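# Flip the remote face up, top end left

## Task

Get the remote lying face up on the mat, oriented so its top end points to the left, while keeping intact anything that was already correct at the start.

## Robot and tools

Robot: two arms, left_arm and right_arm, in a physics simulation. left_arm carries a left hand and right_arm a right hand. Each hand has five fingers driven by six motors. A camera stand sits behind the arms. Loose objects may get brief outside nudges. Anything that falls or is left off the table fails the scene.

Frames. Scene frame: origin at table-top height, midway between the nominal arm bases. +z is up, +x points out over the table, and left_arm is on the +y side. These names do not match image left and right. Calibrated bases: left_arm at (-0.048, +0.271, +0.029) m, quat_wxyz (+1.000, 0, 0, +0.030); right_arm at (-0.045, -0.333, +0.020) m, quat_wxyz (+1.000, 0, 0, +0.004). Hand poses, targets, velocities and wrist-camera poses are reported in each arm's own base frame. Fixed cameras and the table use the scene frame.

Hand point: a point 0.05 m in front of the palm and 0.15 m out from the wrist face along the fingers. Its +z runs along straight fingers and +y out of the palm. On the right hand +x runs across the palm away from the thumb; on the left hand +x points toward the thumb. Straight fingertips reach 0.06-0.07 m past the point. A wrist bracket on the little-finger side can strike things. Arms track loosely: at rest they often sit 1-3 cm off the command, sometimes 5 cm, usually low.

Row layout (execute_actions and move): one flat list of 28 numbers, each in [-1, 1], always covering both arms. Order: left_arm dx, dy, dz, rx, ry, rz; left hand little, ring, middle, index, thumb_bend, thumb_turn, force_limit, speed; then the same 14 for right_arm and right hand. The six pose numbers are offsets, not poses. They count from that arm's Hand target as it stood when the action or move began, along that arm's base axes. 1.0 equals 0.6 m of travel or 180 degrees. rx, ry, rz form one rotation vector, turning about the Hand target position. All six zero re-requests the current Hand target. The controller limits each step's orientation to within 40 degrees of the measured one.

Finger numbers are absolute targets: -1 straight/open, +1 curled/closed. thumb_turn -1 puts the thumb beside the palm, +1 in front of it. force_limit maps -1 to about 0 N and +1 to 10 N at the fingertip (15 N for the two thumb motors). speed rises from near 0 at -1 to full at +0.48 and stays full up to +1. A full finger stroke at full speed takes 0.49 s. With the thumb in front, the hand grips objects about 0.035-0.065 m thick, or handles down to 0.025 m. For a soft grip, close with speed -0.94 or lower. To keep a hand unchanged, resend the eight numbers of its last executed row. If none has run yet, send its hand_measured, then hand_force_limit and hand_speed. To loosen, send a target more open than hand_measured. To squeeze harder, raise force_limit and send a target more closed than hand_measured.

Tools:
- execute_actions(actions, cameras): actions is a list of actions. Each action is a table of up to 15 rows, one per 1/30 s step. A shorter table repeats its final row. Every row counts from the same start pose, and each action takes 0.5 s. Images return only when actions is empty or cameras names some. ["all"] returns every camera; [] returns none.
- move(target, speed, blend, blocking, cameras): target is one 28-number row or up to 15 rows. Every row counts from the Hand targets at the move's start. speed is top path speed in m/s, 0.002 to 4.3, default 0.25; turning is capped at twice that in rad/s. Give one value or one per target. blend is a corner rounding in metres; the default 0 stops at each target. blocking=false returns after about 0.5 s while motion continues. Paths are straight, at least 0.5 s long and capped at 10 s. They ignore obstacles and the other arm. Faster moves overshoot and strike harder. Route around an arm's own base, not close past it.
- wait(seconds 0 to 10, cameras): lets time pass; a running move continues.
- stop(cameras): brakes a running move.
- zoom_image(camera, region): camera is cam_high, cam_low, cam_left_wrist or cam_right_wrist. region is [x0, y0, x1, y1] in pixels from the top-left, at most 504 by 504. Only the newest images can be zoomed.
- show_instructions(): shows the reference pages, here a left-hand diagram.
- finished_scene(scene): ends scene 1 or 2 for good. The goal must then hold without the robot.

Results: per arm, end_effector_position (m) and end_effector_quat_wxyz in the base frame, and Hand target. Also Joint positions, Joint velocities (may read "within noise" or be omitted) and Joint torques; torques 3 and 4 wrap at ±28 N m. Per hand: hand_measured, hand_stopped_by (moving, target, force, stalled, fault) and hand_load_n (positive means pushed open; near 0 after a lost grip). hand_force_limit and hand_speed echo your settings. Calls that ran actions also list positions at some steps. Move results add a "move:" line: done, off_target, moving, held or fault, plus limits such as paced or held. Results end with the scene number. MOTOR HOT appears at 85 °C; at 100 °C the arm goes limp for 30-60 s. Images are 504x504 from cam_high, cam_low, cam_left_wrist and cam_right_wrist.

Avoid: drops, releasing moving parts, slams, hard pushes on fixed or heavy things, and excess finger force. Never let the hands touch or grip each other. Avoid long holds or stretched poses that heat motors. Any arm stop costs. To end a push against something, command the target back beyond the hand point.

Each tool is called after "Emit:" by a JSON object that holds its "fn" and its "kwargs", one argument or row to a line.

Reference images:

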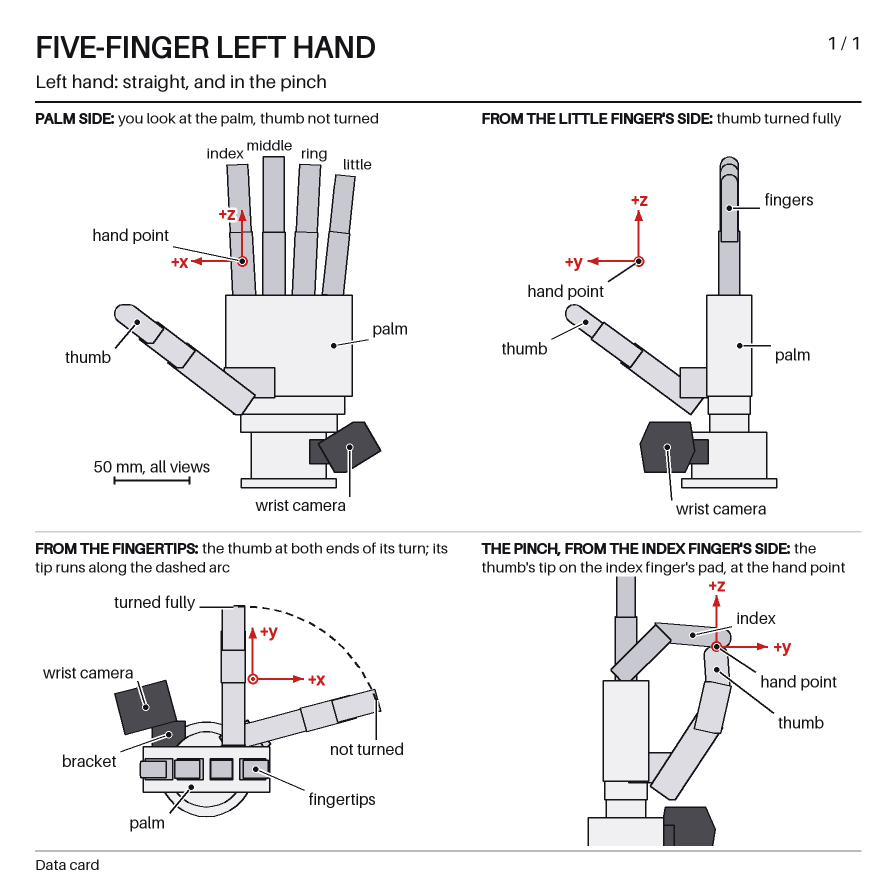

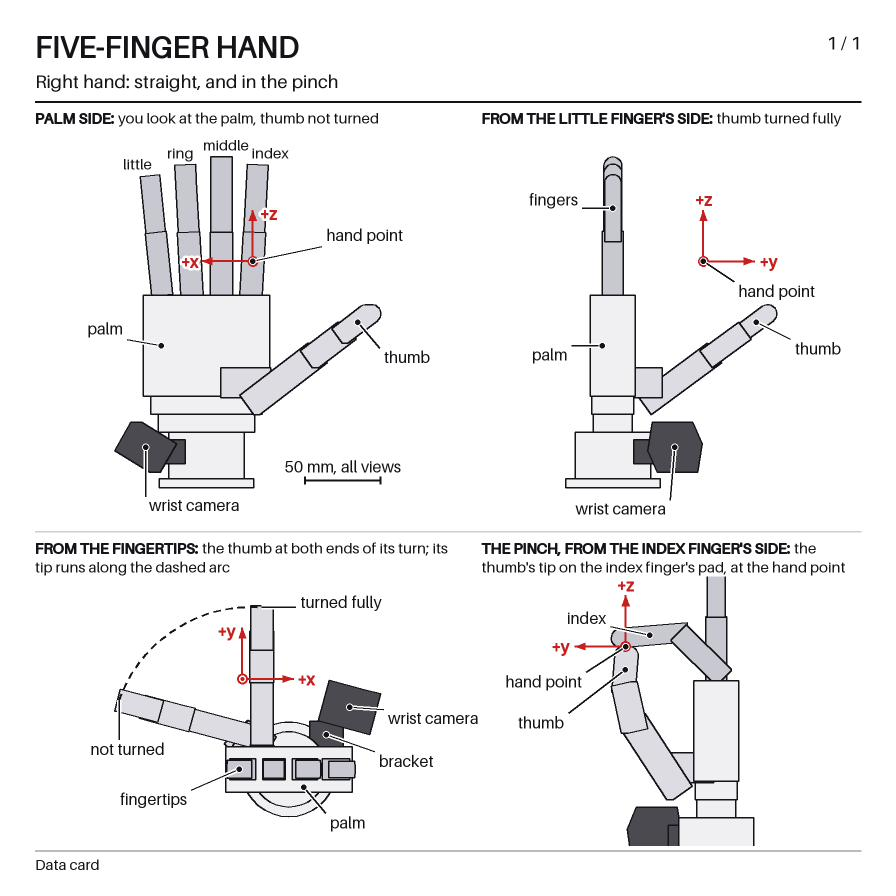

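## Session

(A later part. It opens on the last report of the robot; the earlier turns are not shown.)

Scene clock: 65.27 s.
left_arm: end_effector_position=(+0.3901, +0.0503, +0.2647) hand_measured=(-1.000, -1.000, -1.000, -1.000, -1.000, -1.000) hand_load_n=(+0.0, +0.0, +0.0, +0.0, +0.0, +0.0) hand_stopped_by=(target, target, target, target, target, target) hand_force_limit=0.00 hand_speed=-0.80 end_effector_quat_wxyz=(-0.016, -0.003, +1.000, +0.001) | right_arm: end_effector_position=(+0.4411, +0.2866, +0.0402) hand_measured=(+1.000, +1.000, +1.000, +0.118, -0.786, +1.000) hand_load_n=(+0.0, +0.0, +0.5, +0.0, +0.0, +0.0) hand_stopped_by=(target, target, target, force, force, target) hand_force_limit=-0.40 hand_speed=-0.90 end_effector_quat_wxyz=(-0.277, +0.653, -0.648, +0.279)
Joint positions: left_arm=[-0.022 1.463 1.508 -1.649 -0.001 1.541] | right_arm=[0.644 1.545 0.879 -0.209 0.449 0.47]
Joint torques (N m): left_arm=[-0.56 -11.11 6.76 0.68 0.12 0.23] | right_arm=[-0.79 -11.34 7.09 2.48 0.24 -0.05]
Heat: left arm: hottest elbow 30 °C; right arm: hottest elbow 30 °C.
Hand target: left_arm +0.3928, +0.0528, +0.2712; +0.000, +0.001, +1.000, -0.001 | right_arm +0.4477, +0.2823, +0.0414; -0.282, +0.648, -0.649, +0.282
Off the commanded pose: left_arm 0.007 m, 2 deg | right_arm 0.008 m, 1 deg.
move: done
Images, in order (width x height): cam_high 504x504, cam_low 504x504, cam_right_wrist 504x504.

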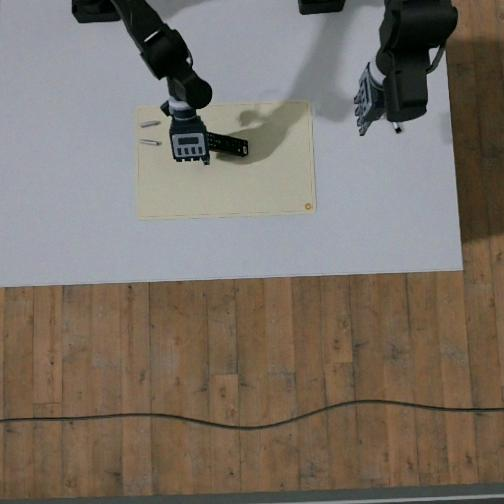

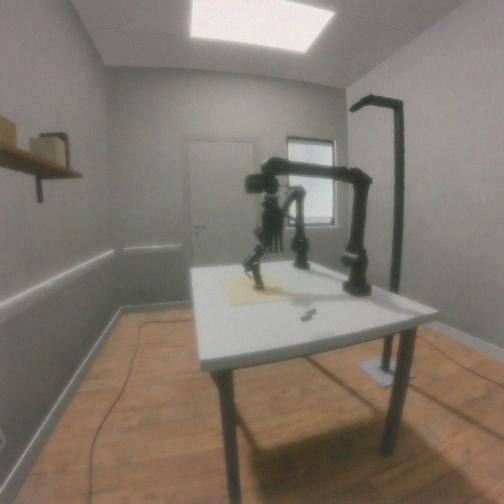

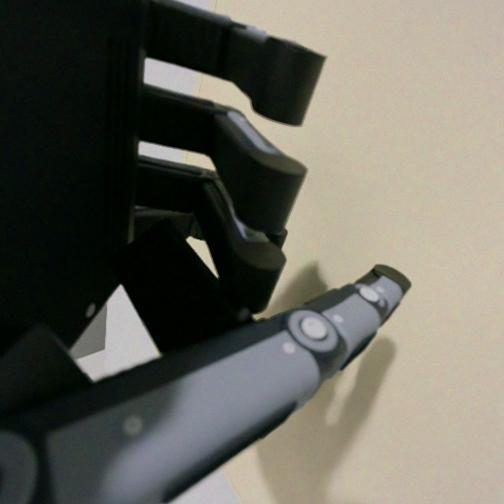

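Emit:
{"fn": "move", "kwargs": {
  "target": [0,0,0,0,0,0,-1,-1,-1,-1,-1,-1,0,-0.8,0,0,-0.047,0,0,0,1,1,1,0.4,0.2,1,-0.4,-0.9],
  "cameras": ["cam_high","cam_right_wrist","cam_low"],
  "speed": 0.06
}}

Emit:
{"fn": "zoom_image", "kwargs": {
  "camera": "cam_low",
  "region": [225, 245, 285, 305]
}}

Emit:
{"fn": "zoom_image", "kwargs": {
  "camera": "cam_high",
  "region": [160, 80, 280, 200]
}}

Scene clock: 67.67 s.
left_arm: end_effector_position=(+0.3901, +0.0503, +0.2647) hand_measured=(-1.000, -1.000, -1.000, -1.000, -1.000, -1.000) hand_load_n=(+0.0, +0.0, +0.0, +0.0, +0.0, +0.0) hand_stopped_by=(target, target, target, target, target, target) hand_force_limit=0.00 hand_speed=-0.80 end_effector_quat_wxyz=(-0.016, -0.003, +1.000, +0.001) | right_arm: end_effector_position=(+0.4421, +0.2866, +0.0192) hand_measured=(+1.000, +1.000, +1.000, +0.118, -0.786, +1.000) hand_load_n=(+0.0, +0.0, +0.5, +0.0, +0.5, +0.0) hand_stopped_by=(target, target, target, force, force, target) hand_force_limit=-0.40 hand_speed=-0.90 end_effector_quat_wxyz=(-0.282, +0.650, -0.647, +0.280)
Joint positions: left_arm=[-0.022 1.463 1.508 -1.649 -0.001 1.541] | right_arm=[0.643 1.584 0.849 -0.125 0.449 0.469]
Joint torques (N m): left_arm=[-0.5 -11.05 6.76 0.65 0.12 0.23] | right_arm=[-0.67 -10.17 6.86 2.44 0.23 -0.04]
Heat: left arm: hottest elbow 30 °C; right arm: hottest elbow 30 °C.
Hand target: left_arm +0.3928, +0.0528, +0.2712; +0.000, +0.001, +1.000, -0.001 | right_arm +0.4477, +0.2822, +0.0131; -0.281, +0.648, -0.649, +0.282
Off the commanded pose: left_arm 0.007 m, 2 deg | right_arm 0.009 m, 0 deg.
move: done
Images, in order (width x height): cam_high 504x504, cam_low 504x504, cam_right_wrist 504x504.

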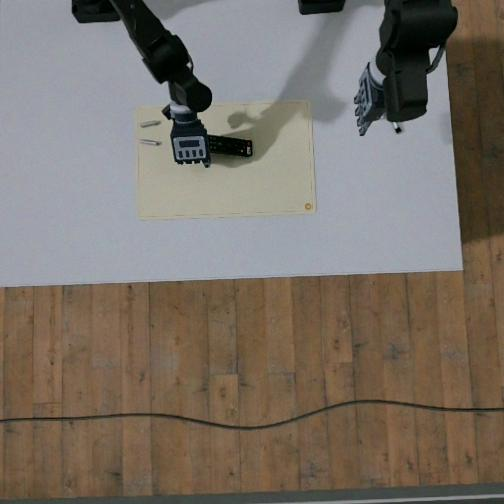

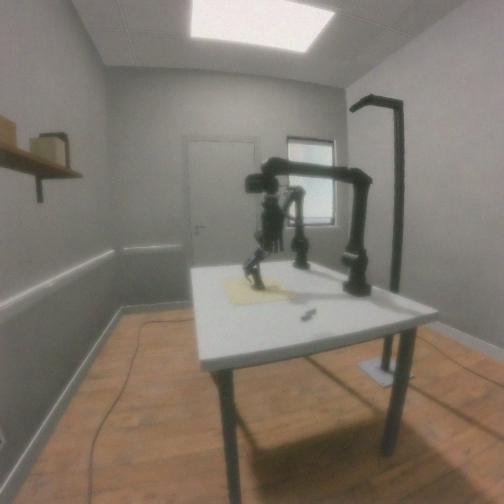

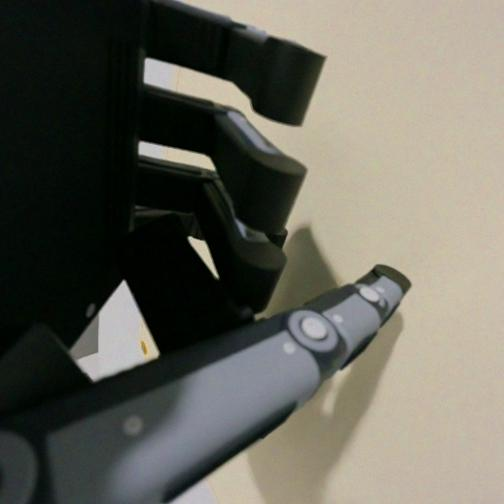

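Scaled by 8.400.

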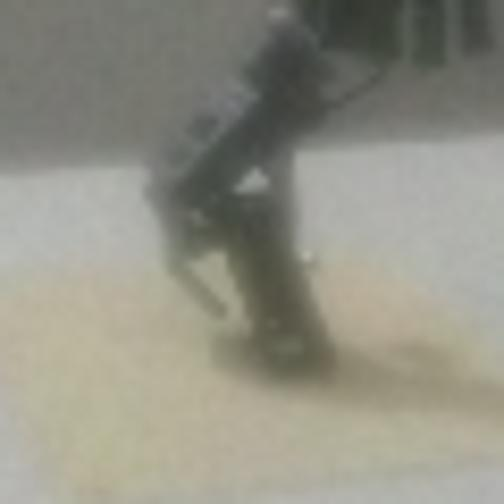

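Scaled by 4.200.

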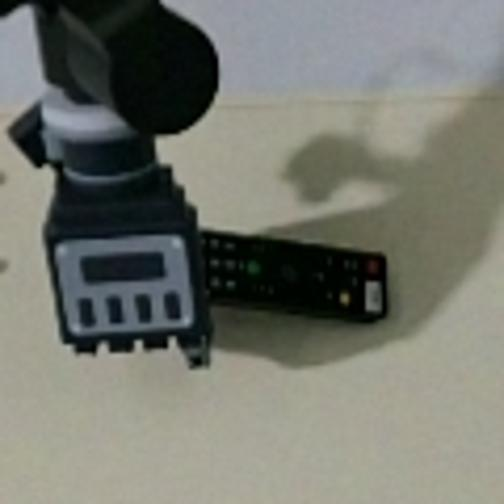

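Emit:
{"fn": "move", "kwargs": {
  "target": [0,0,0,0,0,0,-1,-1,-1,-1,-1,-1,0,-0.8,0,0,0,0,0,0,-1,-1,-1,-1,0.2,1,-0.4,-0.7],
  "cameras": ["cam_high","cam_right_wrist","cam_low"],
  "speed": 0.06
}}

Emit:
{"fn": "zoom_image", "kwargs": {
  "camera": "cam_low",
  "region": [225, 245, 285, 305]
}}

Emit:
{"fn": "zoom_image", "kwargs": {
  "camera": "cam_high",
  "region": [160, 80, 280, 200]
}}

Scene clock: 71.50 s.
left_arm: end_effector_position=(+0.3901, +0.0503, +0.2647) hand_measured=(-1.000, -1.000, -1.000, -1.000, -1.000, -1.000) hand_load_n=(+0.0, +0.0, +0.0, +0.0, +0.0, +0.0) hand_stopped_by=(target, target, target, target, target, target) hand_force_limit=0.00 hand_speed=-0.80 end_effector_quat_wxyz=(-0.016, -0.003, +1.000, +0.001) | right_arm: end_effector_position=(+0.4427, +0.2873, +0.0197) hand_measured=(-1.000, -1.000, -1.000, -1.000, -0.786, +1.000) hand_load_n=(+0.0, +0.0, +0.0, +0.0, +0.0, +0.0) hand_stopped_by=(target, target, target, target, force, target) hand_force_limit=-0.40 hand_speed=-0.70 end_effector_quat_wxyz=(-0.284, +0.650, -0.647, +0.280)
Joint positions: left_arm=[-0.022 1.463 1.508 -1.649 -0.001 1.541] | right_arm=[0.643 1.584 0.849 -0.122 0.448 0.469]
Joint torques (N m): left_arm=[-0.5 -11.05 6.78 0.64 0.12 0.24] | right_arm=[-0.67 -10.23 6.87 2.4 0.29 -0.06]
Heat: left arm: hottest elbow 30 °C; right arm: hottest elbow 30 °C.
Hand target: left_arm +0.3928, +0.0528, +0.2712; +0.000, +0.001, +1.000, -0.001 | right_arm +0.4477, +0.2822, +0.0131; -0.281, +0.648, -0.649, +0.282
Off the commanded pose: left_arm 0.007 m, 2 deg | right_arm 0.010 m, 0 deg.
move: done
Images, in order (width x height): cam_high 504x504, cam_low 504x504, cam_right_wrist 504x504.

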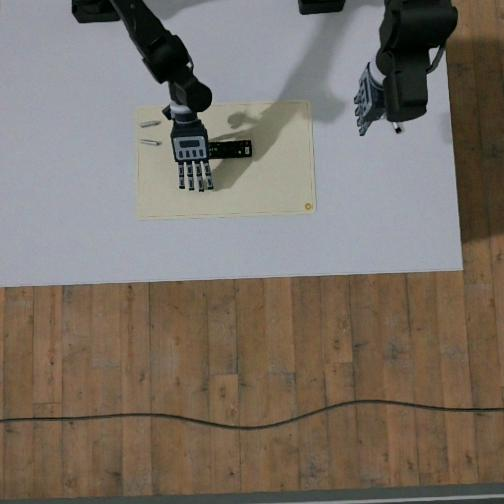

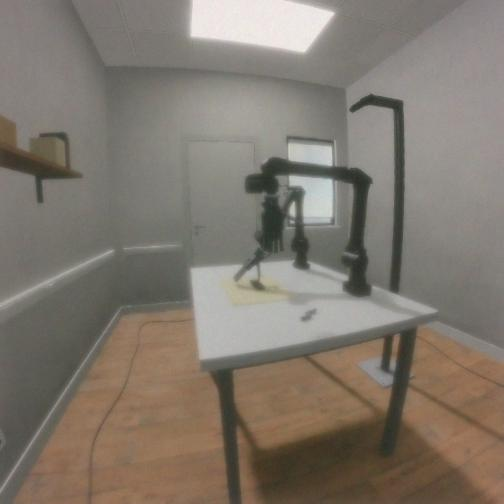

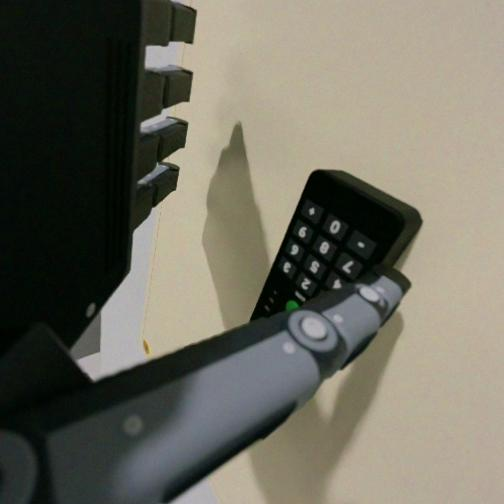

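Scaled by 8.400.

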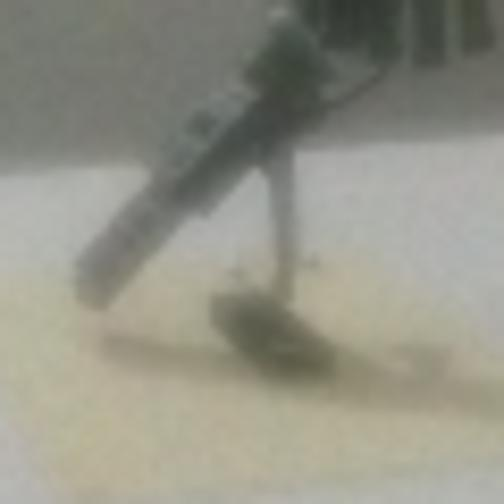

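Scaled by 4.200.

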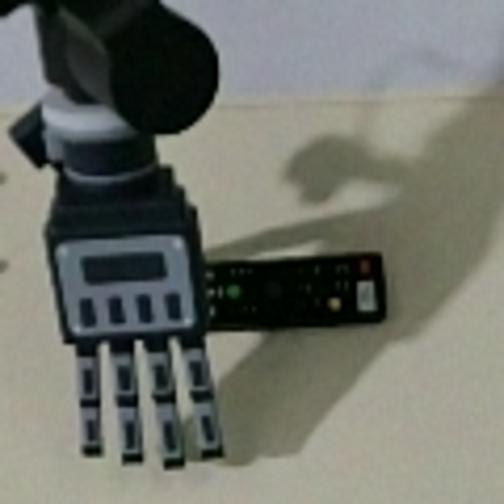

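Emit:
{"fn": "move", "kwargs": {
  "target": [
    [0,0,0,0,0,0,-1,-1,-1,-1,-1,-1,0,-0.8,-0.09,0,0.005,0,0,0,-1,-1,-1,-1,0.2,1,-0.4,-0.7],
    [0,0,0,0,0,0,-1,-1,-1,-1,-1,-1,0,-0.8,-0.15,-0.05,0.3,0,0,0,-1,-1,-1,-1,0.2,1,-0.4,-0.7]
  ],
  "cameras": ["cam_high","cam_right_wrist","cam_low"],
  "speed": [0.06,0.15]
}}

Emit:
{"fn": "zoom_image", "kwargs": {
  "camera": "cam_low",
  "region": [225, 245, 285, 305]
}}

Emit:
{"fn": "zoom_image", "kwargs": {
  "camera": "cam_high",
  "region": [130, 80, 330, 230]
}}

Scene clock: 75.33 s.
left_arm: end_effector_position=(+0.3901, +0.0503, +0.2647) hand_measured=(-1.000, -1.000, -1.000, -1.000, -1.000, -1.000) hand_load_n=(+0.0, +0.0, +0.0, +0.0, -0.5, +0.0) hand_stopped_by=(target, target, target, target, target, target) hand_force_limit=0.00 hand_speed=-0.80 end_effector_quat_wxyz=(-0.016, -0.003, +1.000, +0.001) | right_arm: end_effector_position=(+0.3488, +0.2361, +0.1630) hand_measured=(-1.000, -1.000, -1.000, -1.000, -0.786, +1.000) hand_load_n=(+0.0, +0.0, +0.0, +0.0, +0.0, +0.0) hand_stopped_by=(target, target, target, target, force, target) hand_force_limit=-0.40 hand_speed=-0.70 end_effector_quat_wxyz=(-0.254, +0.658, -0.651, +0.282)
Joint positions: left_arm=[-0.022 1.463 1.508 -1.649 -0.001 1.541] | right_arm=[0.697 1.124 0.867 -0.686 0.496 0.522]
Joint torques (N m): left_arm=[-0.62 -11.16 6.78 0.64 0.12 0.23] | right_arm=[2.02 -7.3 12.52 1.16 0.56 0.15]
Heat: left arm: hottest elbow 30 °C; right arm: hottest elbow 30 °C.
Hand target: left_arm +0.3928, +0.0528, +0.2712; +0.000, +0.001, +1.000, -0.001 | right_arm +0.3577, +0.2523, +0.1932; -0.282, +0.648, -0.649, +0.282
Off the commanded pose: left_arm 0.007 m, 2 deg | right_arm 0.035 m, 3 deg.
move: off_target (right_arm)
Images, in order (width x height): cam_high 504x504, cam_low 504x504, cam_right_wrist 504x504.

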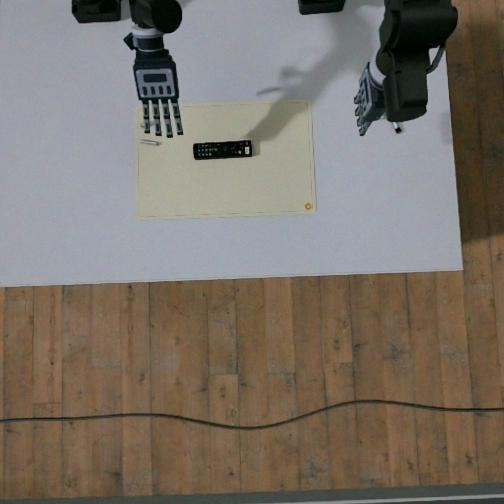

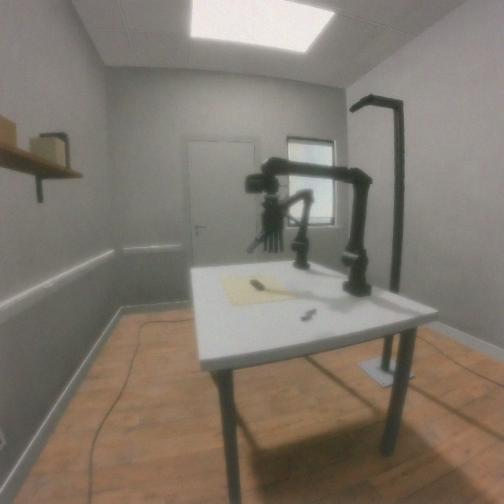

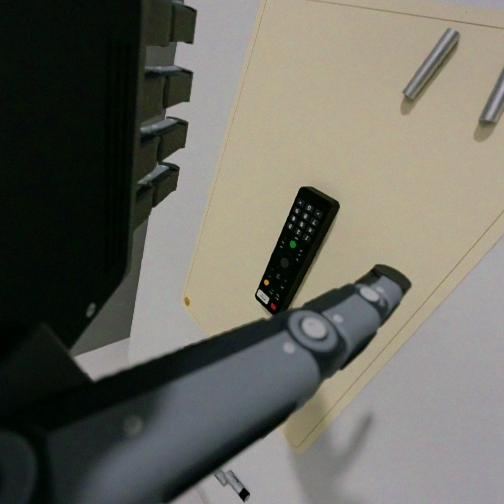

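Scaled by 8.400.

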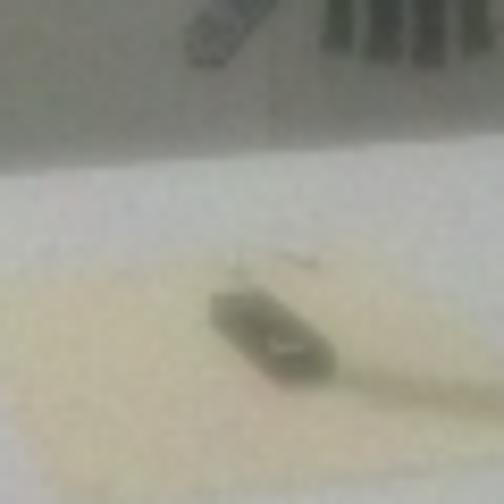

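Scaled by 2.520.

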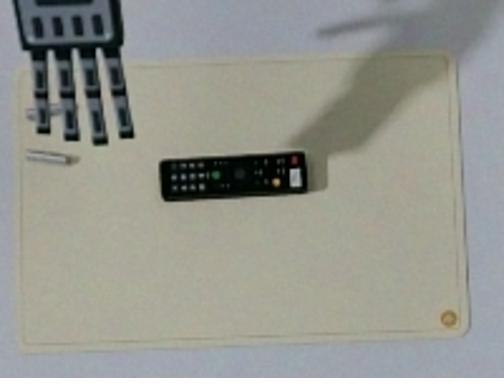

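Emit:
{"fn": "zoom_image", "kwargs": {
  "camera": "cam_right_wrist",
  "region": [240, 170, 370, 330]
}}

Emit:
{"fn": "zoom_image", "kwargs": {
  "camera": "cam_high",
  "region": [185, 130, 265, 170]
}}

Scaled by 3.150.

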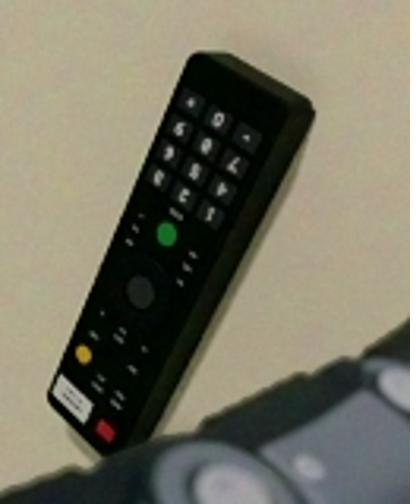

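Scaled by 6.300.

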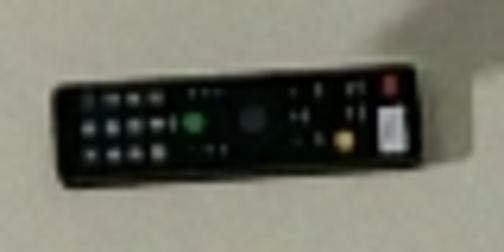

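Emit:
{"fn": "finished_scene", "kwargs": {
  "scene": 1
}}

The scene is finished: the task was done.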